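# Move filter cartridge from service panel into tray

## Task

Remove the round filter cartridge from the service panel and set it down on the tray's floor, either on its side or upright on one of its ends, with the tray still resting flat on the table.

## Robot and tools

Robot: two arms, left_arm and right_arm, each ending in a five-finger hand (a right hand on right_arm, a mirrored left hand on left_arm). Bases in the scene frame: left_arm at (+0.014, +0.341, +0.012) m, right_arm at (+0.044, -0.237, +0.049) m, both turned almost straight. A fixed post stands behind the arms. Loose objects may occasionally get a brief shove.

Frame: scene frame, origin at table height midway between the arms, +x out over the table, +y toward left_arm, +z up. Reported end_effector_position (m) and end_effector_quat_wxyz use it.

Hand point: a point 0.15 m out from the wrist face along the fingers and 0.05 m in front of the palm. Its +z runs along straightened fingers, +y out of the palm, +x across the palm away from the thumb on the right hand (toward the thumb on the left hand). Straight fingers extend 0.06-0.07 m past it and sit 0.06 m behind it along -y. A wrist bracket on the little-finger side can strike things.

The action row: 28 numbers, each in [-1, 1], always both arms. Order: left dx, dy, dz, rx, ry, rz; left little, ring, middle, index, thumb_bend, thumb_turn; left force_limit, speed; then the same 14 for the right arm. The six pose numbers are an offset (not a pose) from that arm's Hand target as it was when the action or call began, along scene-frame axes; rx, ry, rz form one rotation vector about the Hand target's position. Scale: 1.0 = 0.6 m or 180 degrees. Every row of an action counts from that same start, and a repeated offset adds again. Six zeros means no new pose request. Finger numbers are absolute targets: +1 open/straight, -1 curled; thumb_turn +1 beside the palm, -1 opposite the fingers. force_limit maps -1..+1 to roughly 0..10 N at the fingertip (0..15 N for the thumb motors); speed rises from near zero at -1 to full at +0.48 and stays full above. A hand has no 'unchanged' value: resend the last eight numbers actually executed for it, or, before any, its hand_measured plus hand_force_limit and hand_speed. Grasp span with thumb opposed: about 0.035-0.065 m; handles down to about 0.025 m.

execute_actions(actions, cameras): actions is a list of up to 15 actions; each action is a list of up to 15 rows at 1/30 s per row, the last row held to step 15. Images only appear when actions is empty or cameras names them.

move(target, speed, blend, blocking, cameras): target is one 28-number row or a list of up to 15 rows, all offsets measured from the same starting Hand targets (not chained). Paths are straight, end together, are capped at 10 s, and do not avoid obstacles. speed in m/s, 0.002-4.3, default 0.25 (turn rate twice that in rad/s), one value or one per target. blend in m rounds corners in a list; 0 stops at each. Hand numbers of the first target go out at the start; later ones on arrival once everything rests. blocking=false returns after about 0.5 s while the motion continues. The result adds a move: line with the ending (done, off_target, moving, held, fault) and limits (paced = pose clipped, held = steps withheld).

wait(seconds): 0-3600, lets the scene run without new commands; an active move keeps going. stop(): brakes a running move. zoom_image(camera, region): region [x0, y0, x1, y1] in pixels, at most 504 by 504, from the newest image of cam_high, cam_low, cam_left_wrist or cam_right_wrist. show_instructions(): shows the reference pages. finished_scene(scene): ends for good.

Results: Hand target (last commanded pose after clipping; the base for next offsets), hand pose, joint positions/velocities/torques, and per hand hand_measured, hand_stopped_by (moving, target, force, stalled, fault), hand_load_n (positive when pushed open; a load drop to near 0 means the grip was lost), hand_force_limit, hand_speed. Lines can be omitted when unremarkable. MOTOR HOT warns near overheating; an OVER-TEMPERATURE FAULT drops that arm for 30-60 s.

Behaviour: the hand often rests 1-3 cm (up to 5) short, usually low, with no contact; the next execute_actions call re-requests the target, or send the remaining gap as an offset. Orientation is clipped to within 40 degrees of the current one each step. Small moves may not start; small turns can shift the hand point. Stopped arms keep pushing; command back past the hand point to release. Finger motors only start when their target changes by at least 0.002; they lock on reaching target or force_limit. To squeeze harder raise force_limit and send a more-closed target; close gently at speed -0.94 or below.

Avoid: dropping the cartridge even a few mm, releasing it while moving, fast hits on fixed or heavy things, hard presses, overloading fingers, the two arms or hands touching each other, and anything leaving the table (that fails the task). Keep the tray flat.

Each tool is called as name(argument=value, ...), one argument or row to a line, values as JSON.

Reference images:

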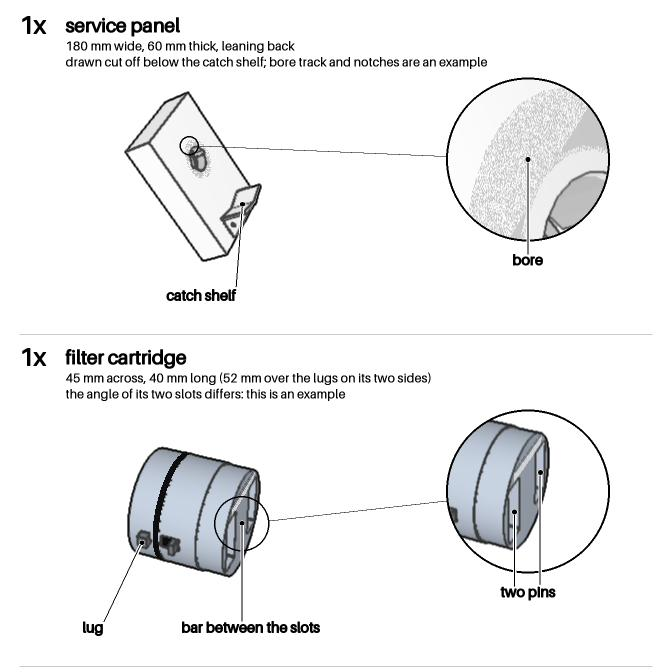

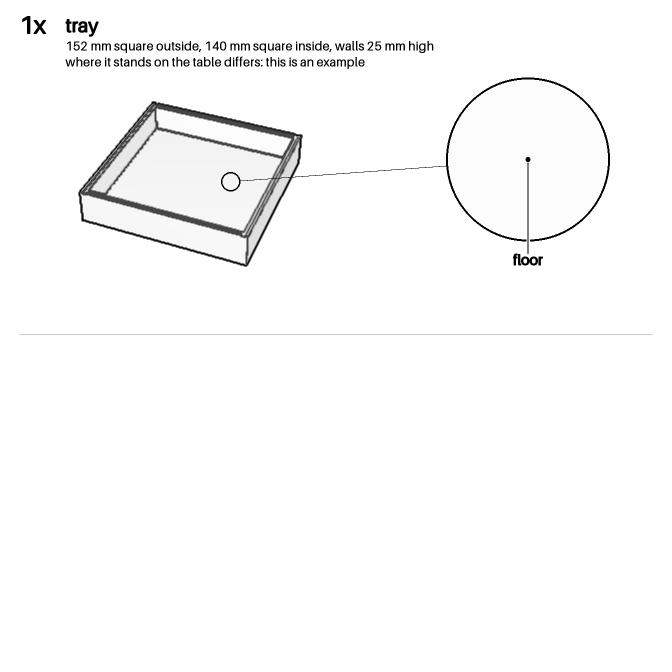

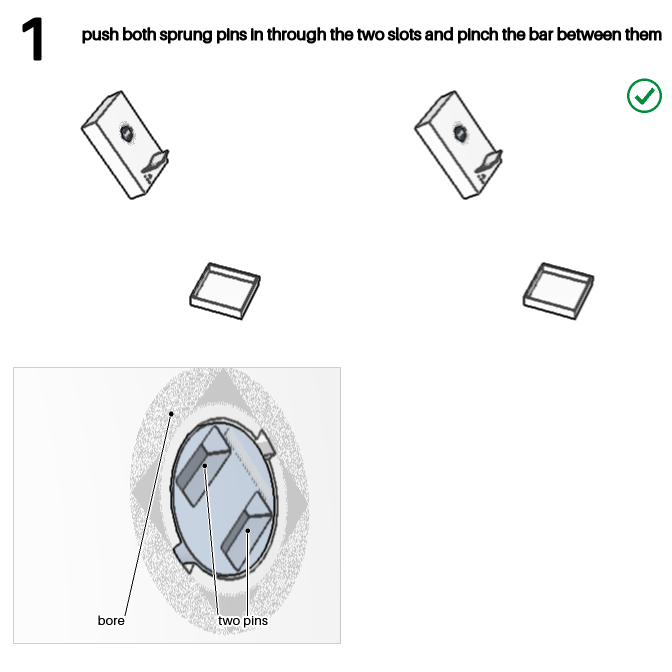

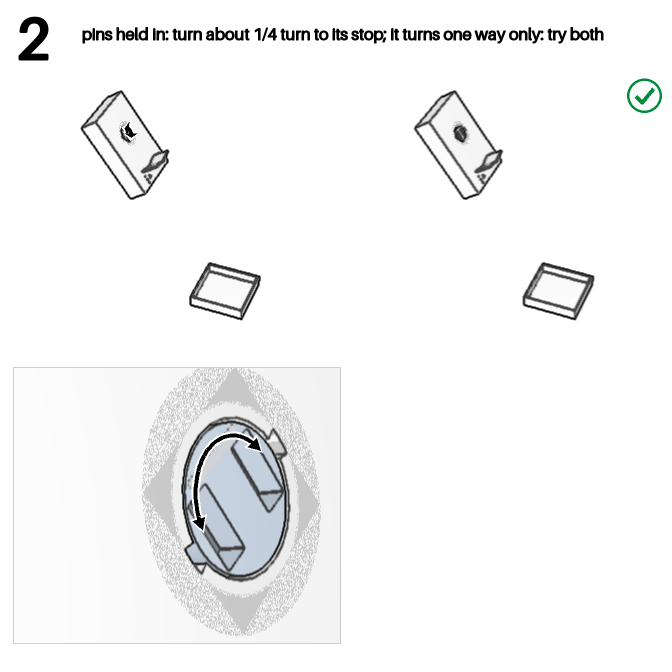

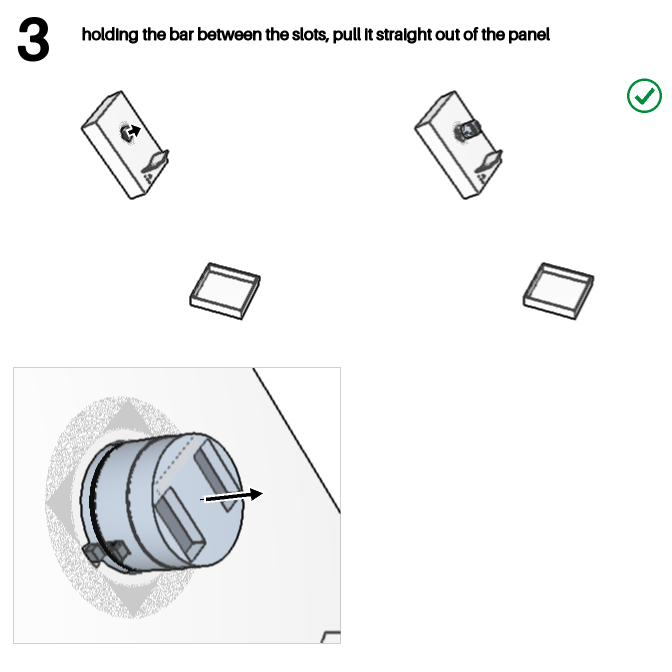

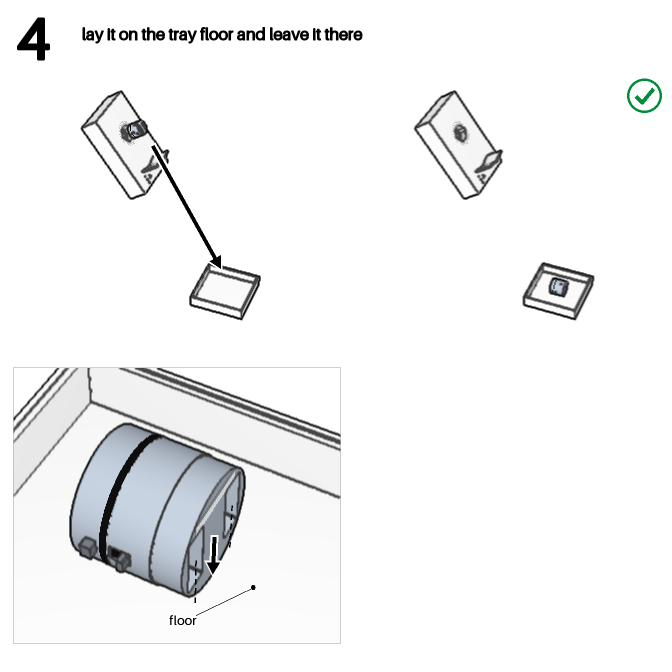

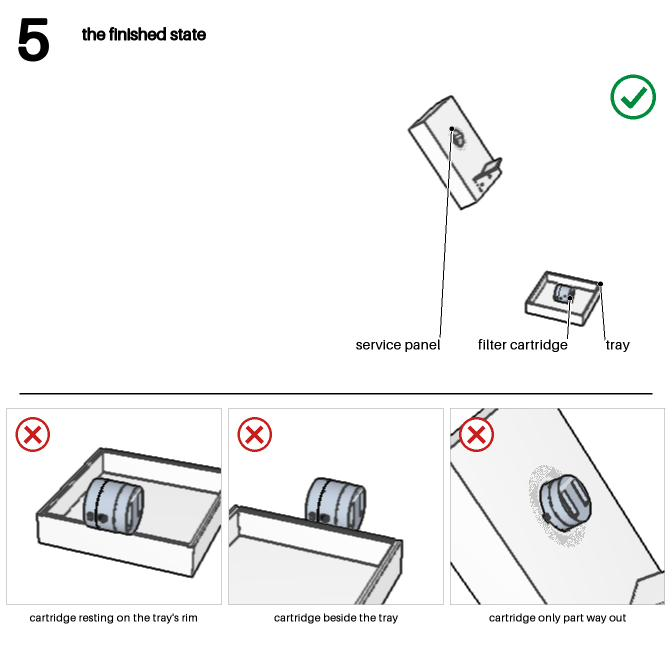

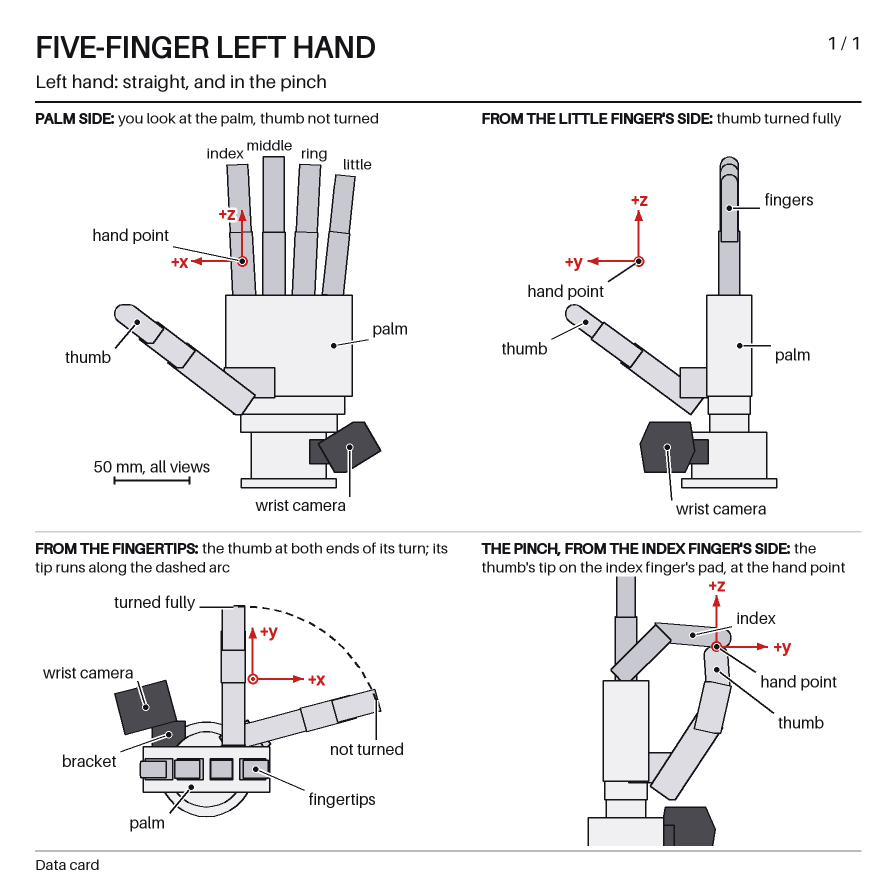

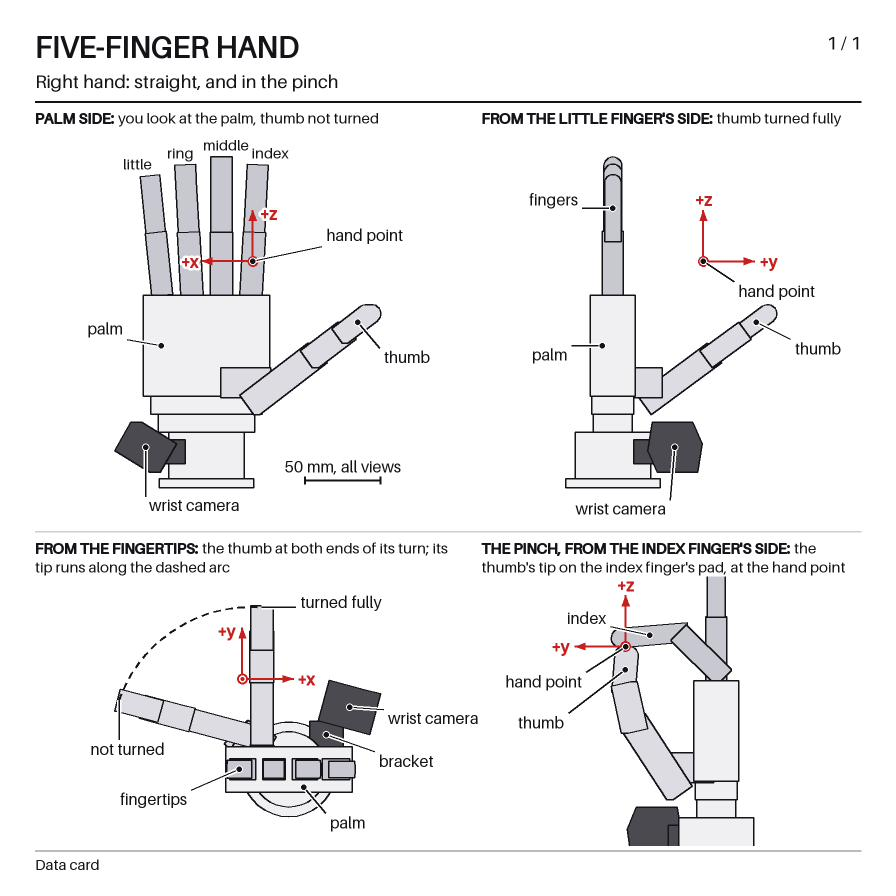

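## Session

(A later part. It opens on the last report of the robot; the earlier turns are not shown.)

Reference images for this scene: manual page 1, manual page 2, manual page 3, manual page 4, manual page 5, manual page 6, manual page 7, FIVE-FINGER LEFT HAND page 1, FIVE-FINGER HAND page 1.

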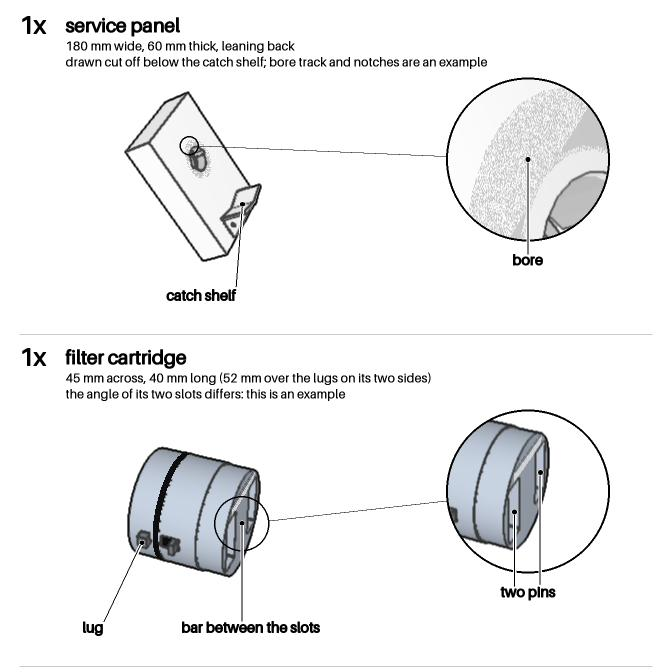

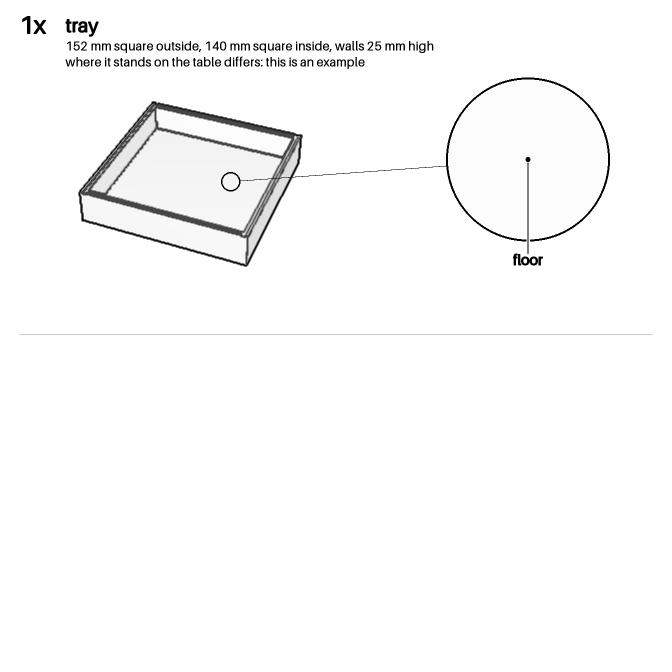

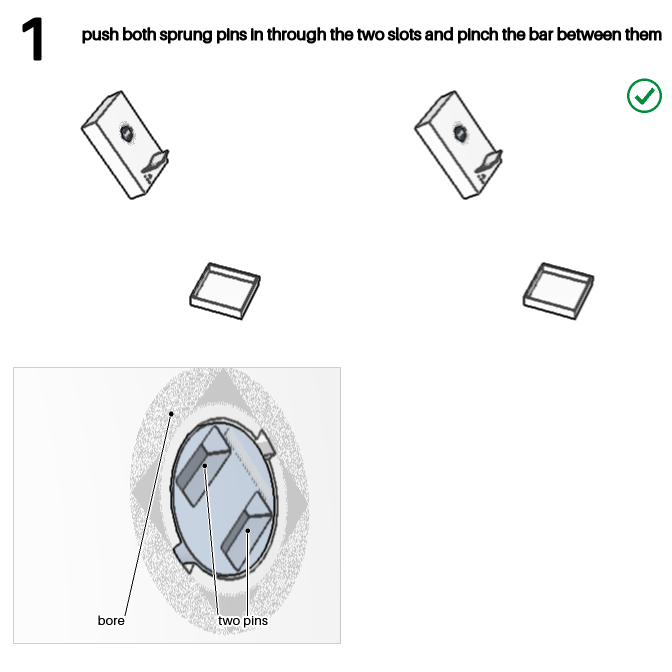

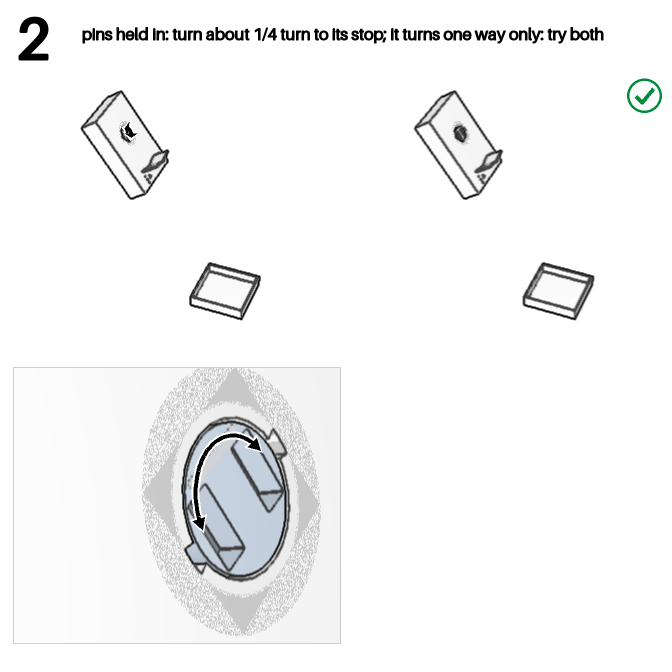

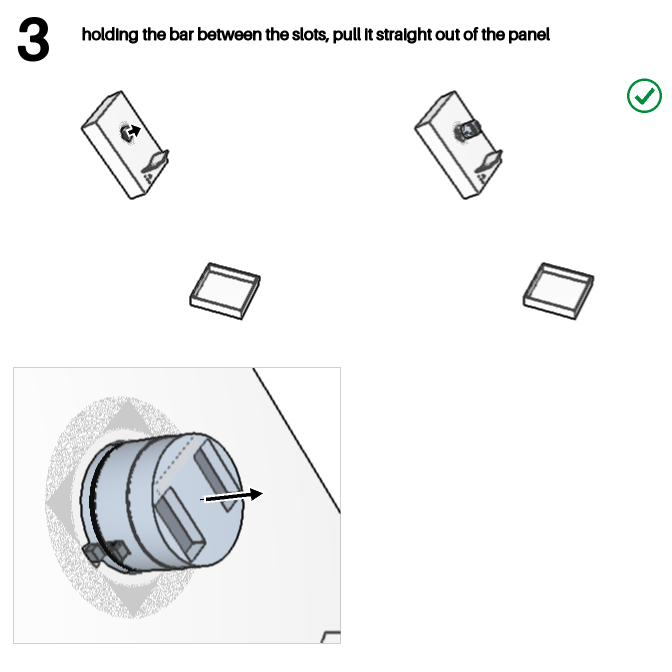

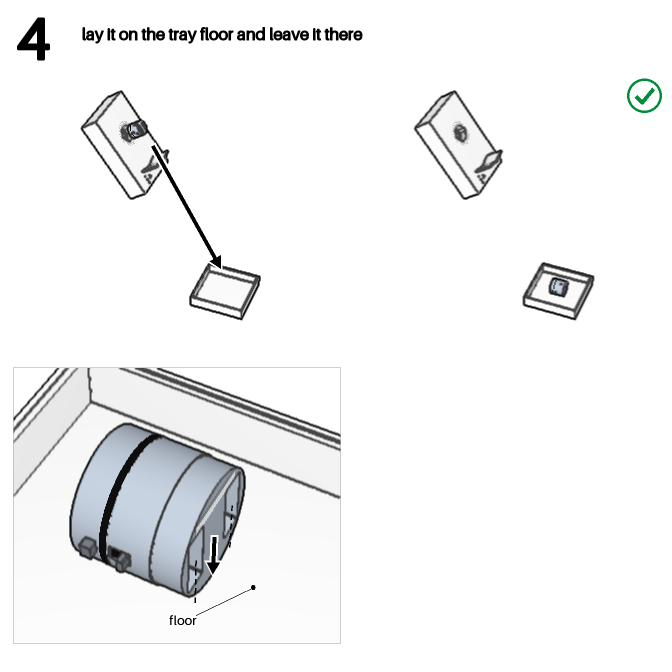

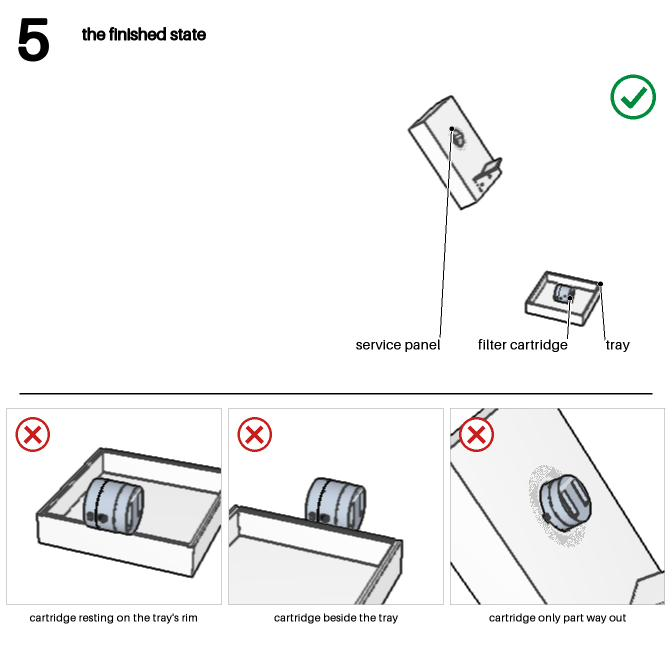

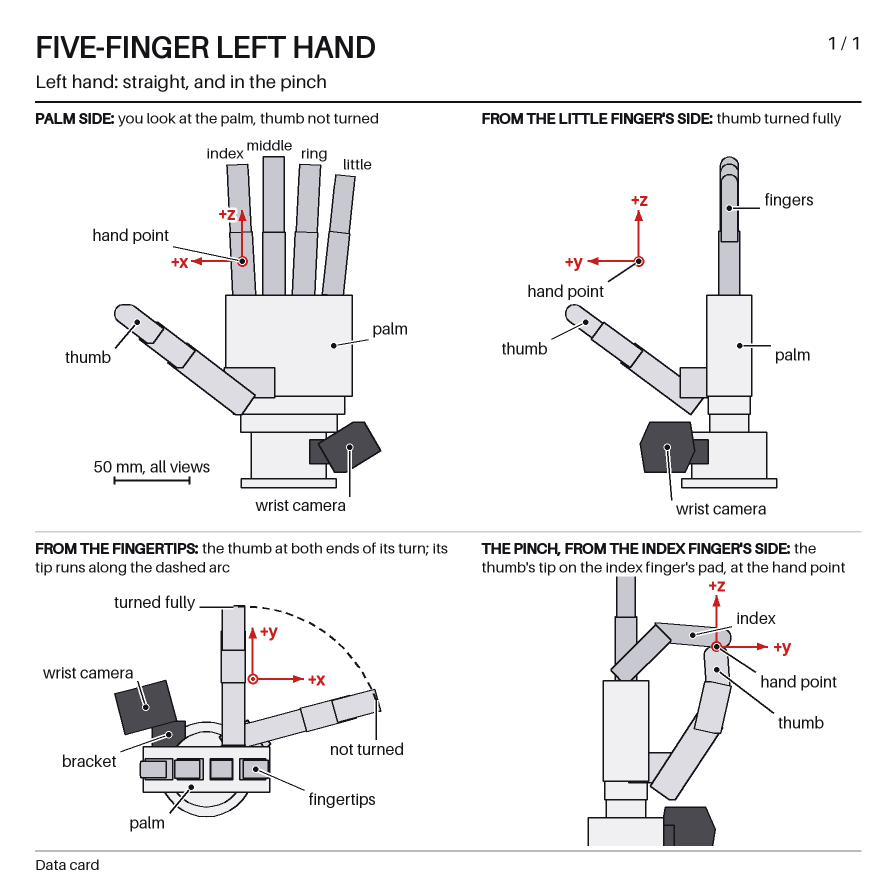

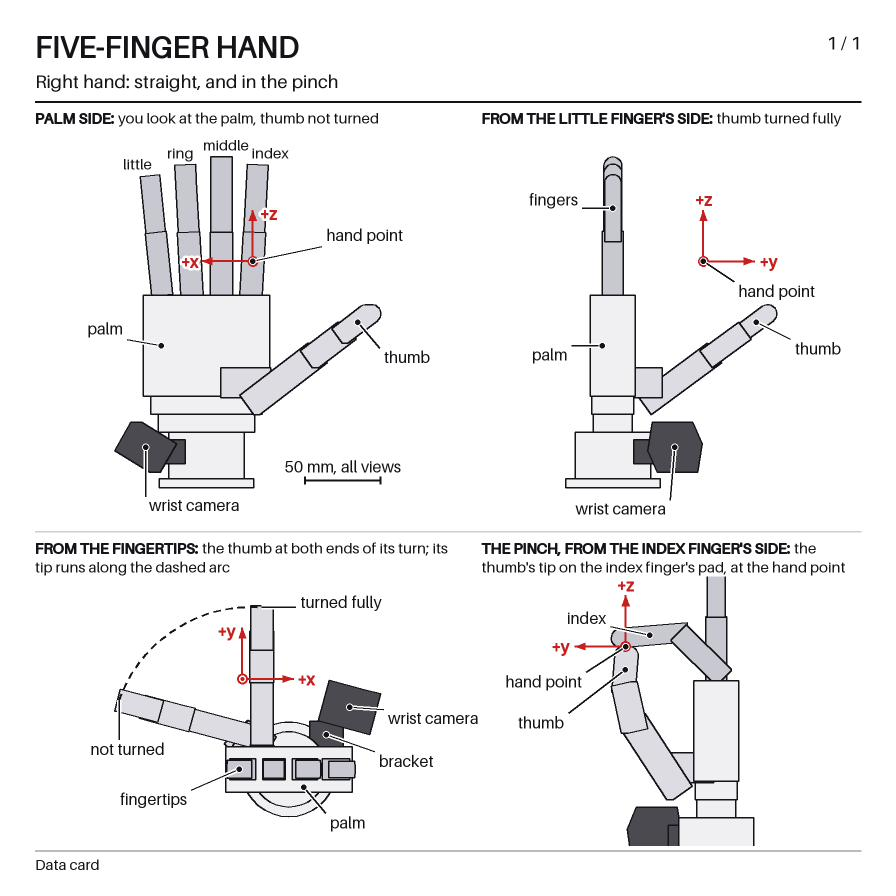

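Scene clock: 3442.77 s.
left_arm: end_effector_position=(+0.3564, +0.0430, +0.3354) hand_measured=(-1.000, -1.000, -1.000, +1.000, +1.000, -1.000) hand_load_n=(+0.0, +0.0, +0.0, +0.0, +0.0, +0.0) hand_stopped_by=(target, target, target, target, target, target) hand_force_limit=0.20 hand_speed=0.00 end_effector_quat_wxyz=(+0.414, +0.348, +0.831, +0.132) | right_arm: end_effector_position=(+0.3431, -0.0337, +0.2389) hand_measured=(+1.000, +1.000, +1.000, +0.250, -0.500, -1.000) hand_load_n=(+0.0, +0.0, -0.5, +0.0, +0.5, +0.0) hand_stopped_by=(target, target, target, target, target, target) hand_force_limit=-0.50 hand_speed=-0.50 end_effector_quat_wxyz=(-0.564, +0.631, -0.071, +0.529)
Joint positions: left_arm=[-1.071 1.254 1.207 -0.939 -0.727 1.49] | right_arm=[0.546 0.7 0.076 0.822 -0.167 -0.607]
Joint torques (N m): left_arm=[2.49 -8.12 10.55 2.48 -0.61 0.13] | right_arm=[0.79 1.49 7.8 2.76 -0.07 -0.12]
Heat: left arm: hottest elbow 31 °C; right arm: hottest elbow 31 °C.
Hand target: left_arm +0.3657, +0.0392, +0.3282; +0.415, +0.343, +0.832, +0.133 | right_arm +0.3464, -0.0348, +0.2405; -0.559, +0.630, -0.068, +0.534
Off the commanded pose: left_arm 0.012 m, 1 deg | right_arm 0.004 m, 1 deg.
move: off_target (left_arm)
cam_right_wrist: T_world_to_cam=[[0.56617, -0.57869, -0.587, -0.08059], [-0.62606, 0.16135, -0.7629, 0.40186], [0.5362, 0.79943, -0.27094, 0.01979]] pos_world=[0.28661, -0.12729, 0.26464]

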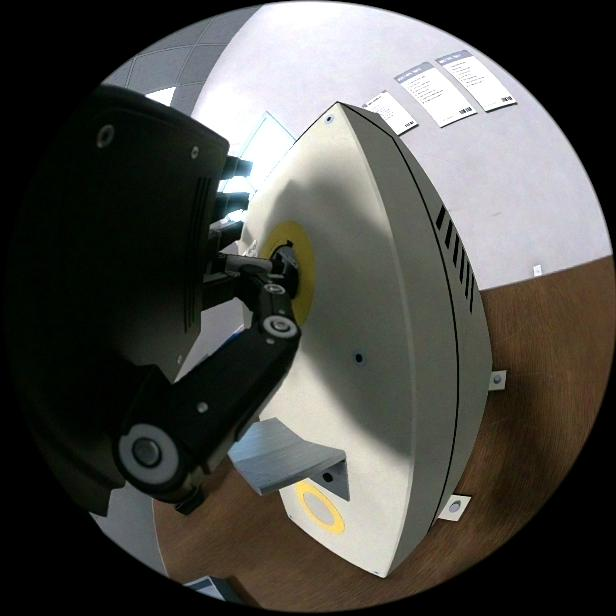

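move(
  target=[
    [-0.0345,0.0238,0.0697,0,0,0,-1,-1,-1,1,1,-1,0.2,0.0,0,0,0,0,0,0,1,1,1,0.25,-0.5,-1,-0.5,-0.5],
    [-0.0038,0.0238,0.0102,0,0,0,-1,-1,-1,1,1,-1,0.2,0.0,0,0,0,0,0,0,1,1,1,0.25,-0.5,-1,-0.5,-0.5],
  ],
  speed=0.06,
  cameras=["cam_right_wrist"],
)

zoom_image(
  camera="cam_right_wrist",
  region=[245, 230, 315, 300],
)

Scene clock: 3485.17 s.
left_arm: end_effector_position=(+0.3570, +0.0524, +0.3435) hand_measured=(-1.000, -1.000, -1.000, +1.000, +1.000, -1.000) hand_load_n=(+0.0, +0.0, -0.5, +0.0, +0.0, +0.0) hand_stopped_by=(target, target, target, target, target, target) hand_force_limit=0.20 hand_speed=0.00 end_effector_quat_wxyz=(+0.419, +0.345, +0.830, +0.128) | right_arm: end_effector_position=(+0.3431, -0.0337, +0.2390) hand_measured=(+1.000, +1.000, +1.000, +0.250, -0.500, -1.000) hand_load_n=(+0.0, +0.0, -0.5, +0.5, +0.0, +0.0) hand_stopped_by=(target, target, target, target, target, target) hand_force_limit=-0.50 hand_speed=-0.50 end_effector_quat_wxyz=(-0.563, +0.631, -0.071, +0.529)
Joint positions: left_arm=[-1.059 1.224 1.199 -0.937 -0.721 1.503] | right_arm=[0.546 0.7 0.076 0.822 -0.167 -0.608]
Joint torques (N m): left_arm=[2.37 -8.41 9.73 1.94 -0.55 0.15] | right_arm=[0.73 1.38 7.75 2.74 -0.08 -0.13]
Heat: left arm: hottest elbow 31 °C; right arm: hottest elbow 30 °C.
Hand target: left_arm +0.3634, +0.0534, +0.3342; +0.415, +0.343, +0.832, +0.133 | right_arm +0.3464, -0.0348, +0.2404; -0.559, +0.630, -0.068, +0.534
Off the commanded pose: left_arm 0.011 m, 1 deg | right_arm 0.004 m, 1 deg.
move: off_target (left_arm)
cam_right_wrist: T_world_to_cam=[[0.56624, -0.57889, -0.58674, -0.08071], [-0.62589, 0.16119, -0.76307, 0.40184], [0.53631, 0.79932, -0.27104, 0.01977]] pos_world=[0.28661, -0.1273, 0.26464]

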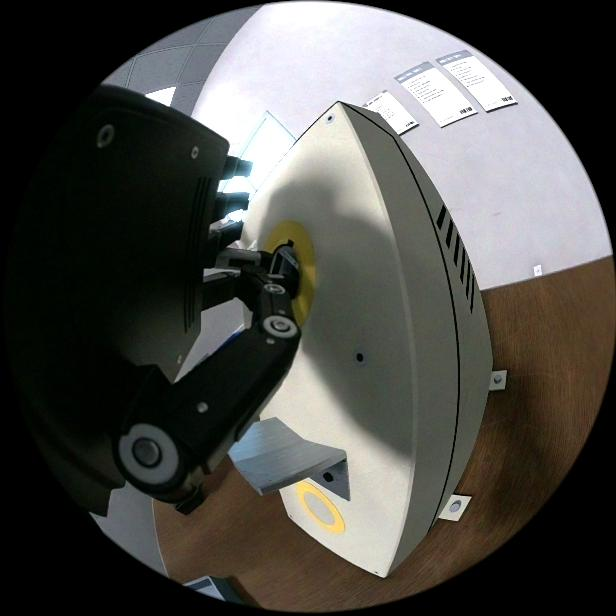

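Scaled by 7.200 from the camera's image (finer frame: 880x880).

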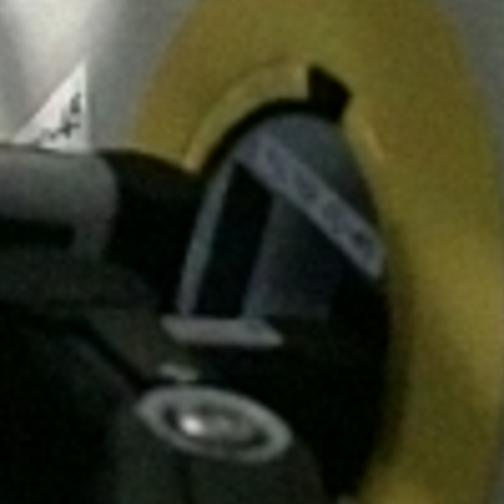

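move(
  target=[
    [0.001,0.0115,-0.0095,0,0,0,-1,-1,-1,1,1,-1,0.2,0.0,0,0,0,0,0,0,1,1,1,0.25,-0.5,-1,-0.5,-0.5],
  ],
  speed=0.04,
  cameras=["cam_right_wrist"],
)

zoom_image(
  camera="cam_right_wrist",
  region=[245, 230, 315, 300],
)

Scene clock: 3490.97 s.
left_arm: end_effector_position=(+0.3594, +0.0555, +0.3330) hand_measured=(-1.000, -1.000, -1.000, +1.000, +1.000, -1.000) hand_load_n=(+0.0, +0.0, +0.0, +0.0, +0.0, +0.5) hand_stopped_by=(target, target, target, target, target, target) hand_force_limit=0.20 hand_speed=0.00 end_effector_quat_wxyz=(+0.416, +0.347, +0.831, +0.131) | right_arm: end_effector_position=(+0.3431, -0.0337, +0.2390) hand_measured=(+1.000, +1.000, +1.000, +0.250, -0.500, -1.000) hand_load_n=(+0.0, +0.0, +0.0, +0.0, +0.0, +0.0) hand_stopped_by=(target, target, target, target, target, target) hand_force_limit=-0.50 hand_speed=-0.50 end_effector_quat_wxyz=(-0.563, +0.631, -0.071, +0.529)
Joint positions: left_arm=[-1.05 1.224 1.173 -0.913 -0.715 1.514] | right_arm=[0.546 0.7 0.076 0.822 -0.167 -0.608]
Joint torques (N m): left_arm=[2.37 -9.35 9.59 1.8 -0.53 0.14] | right_arm=[0.62 1.44 7.86 2.73 -0.08 -0.12]
Heat: left arm: hottest elbow 31 °C; right arm: hottest elbow 30 °C.
Hand target: left_arm +0.3641, +0.0603, +0.3286; +0.415, +0.343, +0.832, +0.133 | right_arm +0.3464, -0.0348, +0.2404; -0.559, +0.630, -0.068, +0.534
Off the commanded pose: left_arm 0.008 m, 0 deg | right_arm 0.004 m, 1 deg.
move: done
cam_right_wrist: T_world_to_cam=[[0.56624, -0.57889, -0.58674, -0.08071], [-0.62589, 0.16119, -0.76307, 0.40184], [0.53631, 0.79932, -0.27104, 0.01977]] pos_world=[0.28661, -0.1273, 0.26464]

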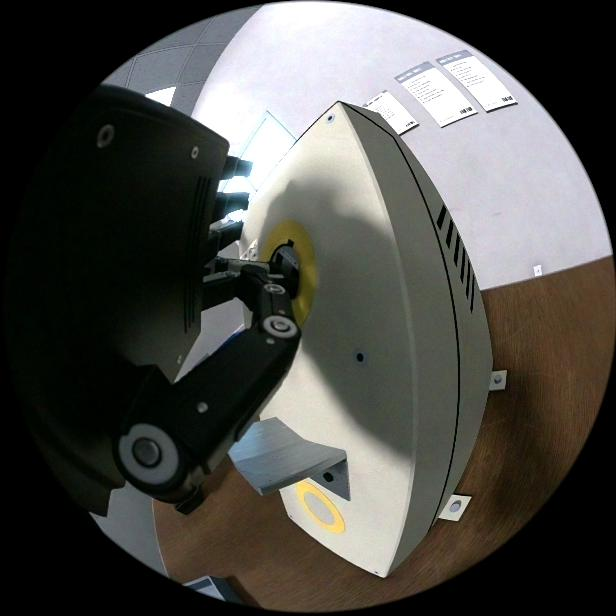

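Scaled by 7.200 from the camera's image (finer frame: 880x880).

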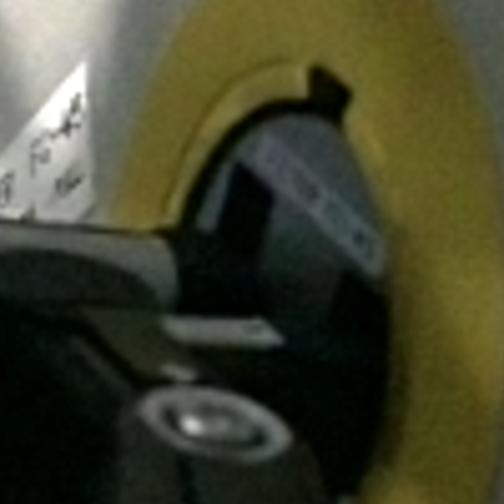

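move(
  target=[
    [0.0055,0,-0.0038,0,0,0,-1,-1,-1,1,1,-1,0.2,0.0,0,0,0,0,0,0,1,1,1,0.25,-0.5,-1,-0.5,-0.5],
  ],
  speed=0.04,
  cameras=["cam_right_wrist"],
)

zoom_image(
  camera="cam_right_wrist",
  region=[260, 240, 310, 290],
)

Scene clock: 3500.47 s.
left_arm: end_effector_position=(+0.3608, +0.0550, +0.3332) hand_measured=(-1.000, -1.000, -1.000, +1.000, +1.000, -1.000) hand_load_n=(+0.0, +0.0, +0.0, +0.0, +0.0, +0.0) hand_stopped_by=(target, target, target, target, target, target) hand_force_limit=0.20 hand_speed=0.00 end_effector_quat_wxyz=(+0.416, +0.348, +0.830, +0.130) | right_arm: end_effector_position=(+0.3431, -0.0337, +0.2390) hand_measured=(+1.000, +1.000, +1.000, +0.250, -0.500, -1.000) hand_load_n=(+0.0, +0.0, +0.0, +0.0, +0.0, +0.0) hand_stopped_by=(target, target, target, target, target, target) hand_force_limit=-0.50 hand_speed=-0.50 end_effector_quat_wxyz=(-0.563, +0.631, -0.071, +0.529)
Joint positions: left_arm=[-1.047 1.224 1.173 -0.908 -0.711 1.521] | right_arm=[0.546 0.7 0.076 0.822 -0.167 -0.608]
Joint torques (N m): left_arm=[2.73 -9.29 9.26 2.1 -0.57 0.14] | right_arm=[0.79 1.55 7.79 2.76 -0.09 -0.12]
Heat: left arm: hottest elbow 30 °C; right arm: hottest elbow 30 °C.
Hand target: left_arm +0.3674, +0.0603, +0.3264; +0.415, +0.343, +0.832, +0.133 | right_arm +0.3464, -0.0348, +0.2404; -0.559, +0.630, -0.068, +0.534
Off the commanded pose: left_arm 0.011 m, 1 deg | right_arm 0.004 m, 1 deg.
move: off_target (left_arm)
cam_right_wrist: T_world_to_cam=[[0.56624, -0.57889, -0.58674, -0.08071], [-0.62589, 0.16119, -0.76307, 0.40184], [0.53631, 0.79932, -0.27104, 0.01977]] pos_world=[0.28661, -0.1273, 0.26464]

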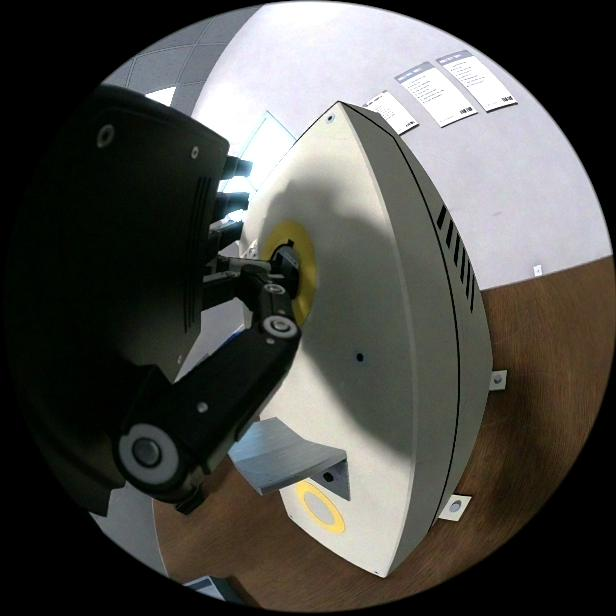

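Scaled by 10.080 from the camera's image (finer frame: 880x880).

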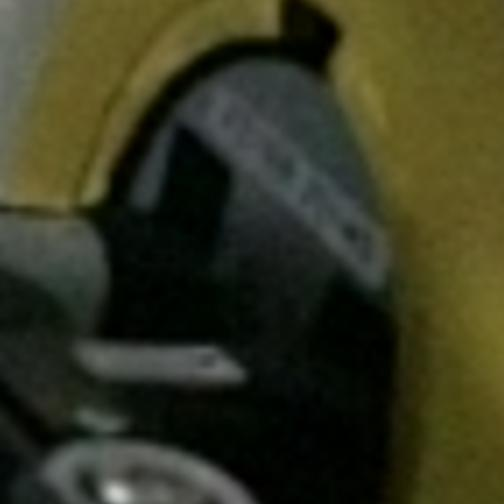

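move(
  target=[
    [0.0109,0,-0.0077,0,0,0,-1,-1,-1,1,1,-1,0.2,0.0,0.0082,0,-0.0057,0,0,0,1,1,1,0.25,-0.5,-1,-0.5,-0.5],
  ],
  speed=0.04,
  cameras=["cam_right_wrist"],
)

zoom_image(
  camera="cam_right_wrist",
  region=[260, 240, 310, 290],
)

Scene clock: 3506.37 s.
left_arm: end_effector_position=(+0.3616, +0.0548, +0.3326) hand_measured=(-1.000, -1.000, -1.000, +1.000, +1.000, -1.000) hand_load_n=(+0.0, +0.0, +0.0, -0.5, +0.0, +0.0) hand_stopped_by=(target, target, target, target, target, target) hand_force_limit=0.20 hand_speed=0.00 end_effector_quat_wxyz=(+0.417, +0.352, +0.828, +0.127) | right_arm: end_effector_position=(+0.3458, -0.0326, +0.2398) hand_measured=(+1.000, +1.000, +1.000, +0.250, -0.500, -1.000) hand_load_n=(+0.0, +0.0, +0.0, -5.5, +0.5, +0.0) hand_stopped_by=(target, target, target, target, target, target) hand_force_limit=-0.50 hand_speed=-0.50 end_effector_quat_wxyz=(-0.567, +0.626, -0.066, +0.531)
Joint positions: left_arm=[-1.044 1.219 1.166 -0.895 -0.703 1.535] | right_arm=[0.535 0.741 0.076 0.876 -0.186 -0.608]
Joint torques (N m): left_arm=[3.66 -8.12 9.29 2.58 -0.5 0.17] | right_arm=[0.32 2.26 7.65 2.7 0.08 -0.1]
Heat: left arm: hottest elbow 30 °C; right arm: hottest elbow 30 °C.
Hand target: left_arm +0.3738, +0.0603, +0.3217; +0.415, +0.343, +0.832, +0.133 | right_arm +0.3513, -0.0348, +0.2371; -0.559, +0.630, -0.068, +0.534
Off the commanded pose: left_arm 0.017 m, 1 deg | right_arm 0.007 m, 1 deg.
move: off_target (left_arm)
cam_right_wrist: T_world_to_cam=[[0.57832, -0.57274, -0.58096, -0.0864], [-0.61665, 0.15934, -0.77094, 0.40266], [0.53412, 0.8041, -0.26104, 0.01621]] pos_world=[0.28961, -0.12668, 0.26446]

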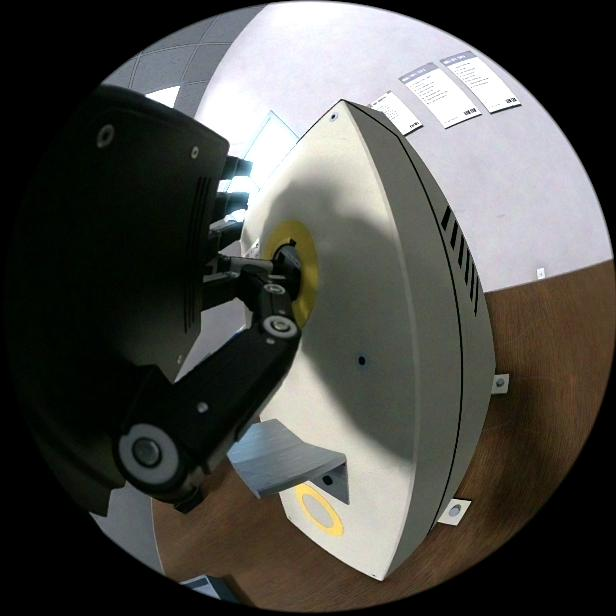

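Scaled by 10.080 from the camera's image (finer frame: 880x880).

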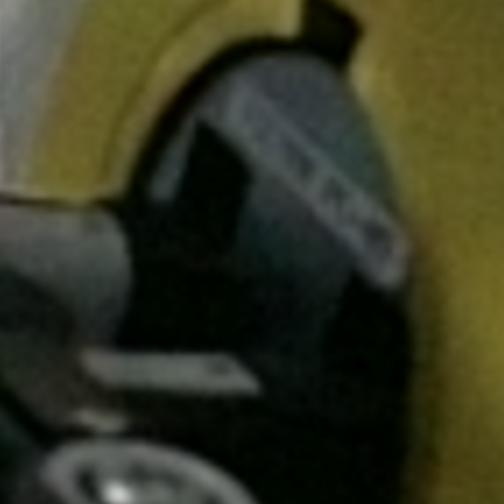

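move(
  target=[
    [0.0109,0,-0.0077,0,0,0,-1,-1,-1,1,1,-1,0.2,0.0,0.0056,-0.0037,-0.0085,0,0,0,1,1,1,0.25,-0.5,-1,-0.5,-0.5],
  ],
  speed=0.04,
  cameras=["cam_right_wrist"],
)

zoom_image(
  camera="cam_right_wrist",
  region=[260, 240, 310, 290],
)

Scene clock: 3513.07 s.
left_arm: end_effector_position=(+0.3626, +0.0550, +0.3324) hand_measured=(-1.000, -1.000, -1.000, +1.000, +1.000, -1.000) hand_load_n=(-0.5, +0.0, +0.0, -0.5, -0.5, +0.0) hand_stopped_by=(target, target, target, target, target, target) hand_force_limit=0.20 hand_speed=0.00 end_effector_quat_wxyz=(+0.418, +0.356, +0.827, +0.124) | right_arm: end_effector_position=(+0.3468, -0.0333, +0.2387) hand_measured=(+1.000, +1.000, +1.000, +0.250, -0.500, -1.000) hand_load_n=(+0.0, +0.0, +0.0, -5.5, +0.0, +0.0) hand_stopped_by=(target, target, target, target, target, target) hand_force_limit=-0.50 hand_speed=-0.50 end_effector_quat_wxyz=(-0.571, +0.622, -0.059, +0.533)
Joint positions: left_arm=[-1.04 1.213 1.159 -0.884 -0.694 1.548] | right_arm=[0.518 0.781 0.068 0.94 -0.213 -0.608]
Joint torques (N m): left_arm=[4.42 -7.24 9.26 3.08 -0.54 0.18] | right_arm=[0.03 2.49 7.54 2.21 0.31 -0.05]
Heat: left arm: hottest elbow 29 °C; right arm: hottest elbow 30 °C.
Hand target: left_arm +0.3804, +0.0602, +0.3171; +0.415, +0.344, +0.832, +0.133 | right_arm +0.3547, -0.0371, +0.2319; -0.559, +0.630, -0.068, +0.534
Off the commanded pose: left_arm 0.024 m, 2 deg | right_arm 0.011 m, 2 deg.
move: off_target (left_arm, right_arm)
cam_right_wrist: T_world_to_cam=[[0.5929, -0.56589, -0.57292, -0.0948], [-0.60565, 0.15551, -0.78038, 0.40073], [0.53071, 0.80968, -0.25053, 0.01469]] pos_world=[0.29111, -0.12787, 0.26209]

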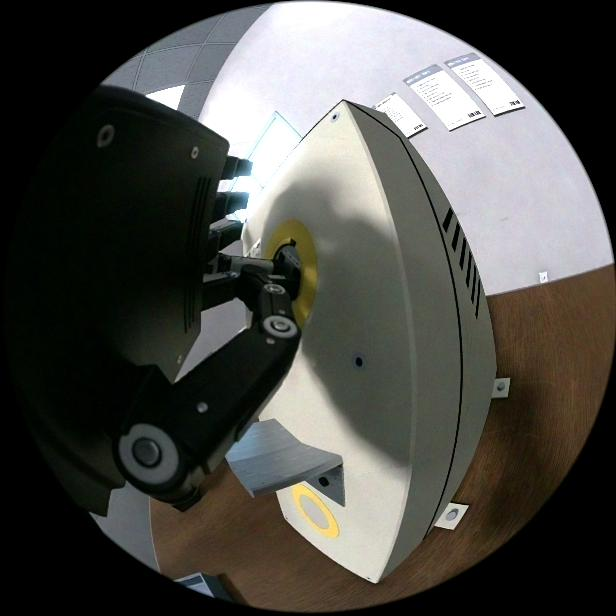

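Scaled by 10.080 from the camera's image (finer frame: 880x880).

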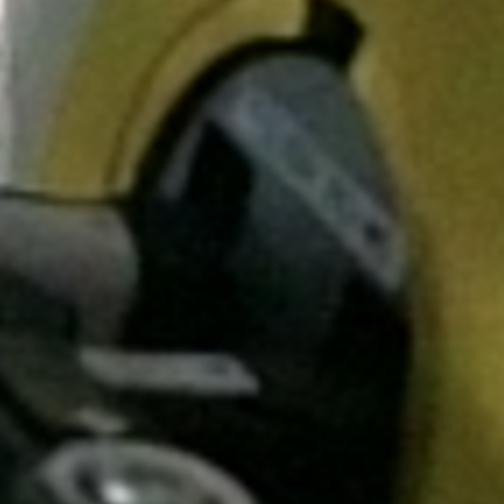

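move(
  target=[
    [-0.0087,0.0097,-0.0123,-0.0364,0,0.0255,-1,-1,-1,1,1,-1,0.2,0.0,0.0057,-0.0075,0.0082,-0.0364,0,0.0255,1,1,1,0.25,-0.5,-1,-0.5,-0.5],
  ],
  speed=0.04,
  cameras=["cam_right_wrist"],
)

zoom_image(
  camera="cam_right_wrist",
  region=[260, 240, 310, 290],
)

Scene clock: 3526.00 s.
left_arm: end_effector_position=(+0.3594, +0.0595, +0.3278) hand_measured=(-1.000, -1.000, -1.000, +1.000, +1.000, -1.000) hand_load_n=(+0.0, +0.0, +0.0, -1.5, +0.0, +0.5) hand_stopped_by=(target, target, target, target, target, target) hand_force_limit=0.20 hand_speed=0.00 end_effector_quat_wxyz=(+0.432, +0.307, +0.843, +0.096) | right_arm: end_effector_position=(+0.3479, -0.0367, +0.2391) hand_measured=(+1.000, +1.000, +1.000, +0.250, -0.500, -1.000) hand_load_n=(-0.5, +0.0, +0.0, +0.0, +0.0, +0.0) hand_stopped_by=(target, target, target, target, target, target) hand_force_limit=-0.50 hand_speed=-0.50 end_effector_quat_wxyz=(-0.560, +0.652, -0.007, +0.511)
Joint positions: left_arm=[-1.035 1.197 1.143 -0.857 -0.693 1.449] | right_arm=[0.413 0.702 0.111 0.754 -0.414 -0.662]
Joint torques (N m): left_arm=[4.25 -7.06 9.07 2.89 -0.49 -0.05] | right_arm=[0.15 1.44 9.1 0.75 0.32 -0.21]
Heat: left arm: hottest elbow 29 °C; right arm: hottest elbow 30 °C.
Hand target: left_arm +0.3752, +0.0660, +0.3098; +0.428, +0.286, +0.851, +0.101 | right_arm +0.3581, -0.0415, +0.2369; -0.543, +0.663, -0.012, +0.515
Off the commanded pose: left_arm 0.025 m, 3 deg | right_arm 0.012 m, 2 deg.
move: off_target (left_arm, right_arm)
cam_right_wrist: T_world_to_cam=[[0.63865, -0.57017, -0.51675, -0.12668], [-0.615, 0.02541, -0.78812, 0.4026], [0.46249, 0.82113, -0.33443, 0.06125]] pos_world=[0.30017, -0.13276, 0.27232]

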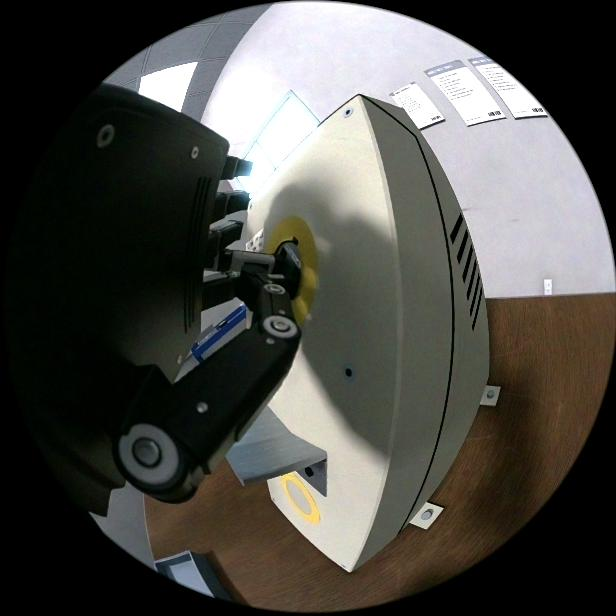

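Scaled by 10.080 from the camera's image (finer frame: 880x880).

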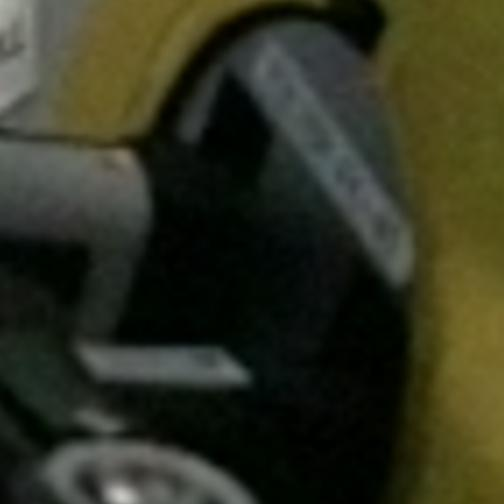

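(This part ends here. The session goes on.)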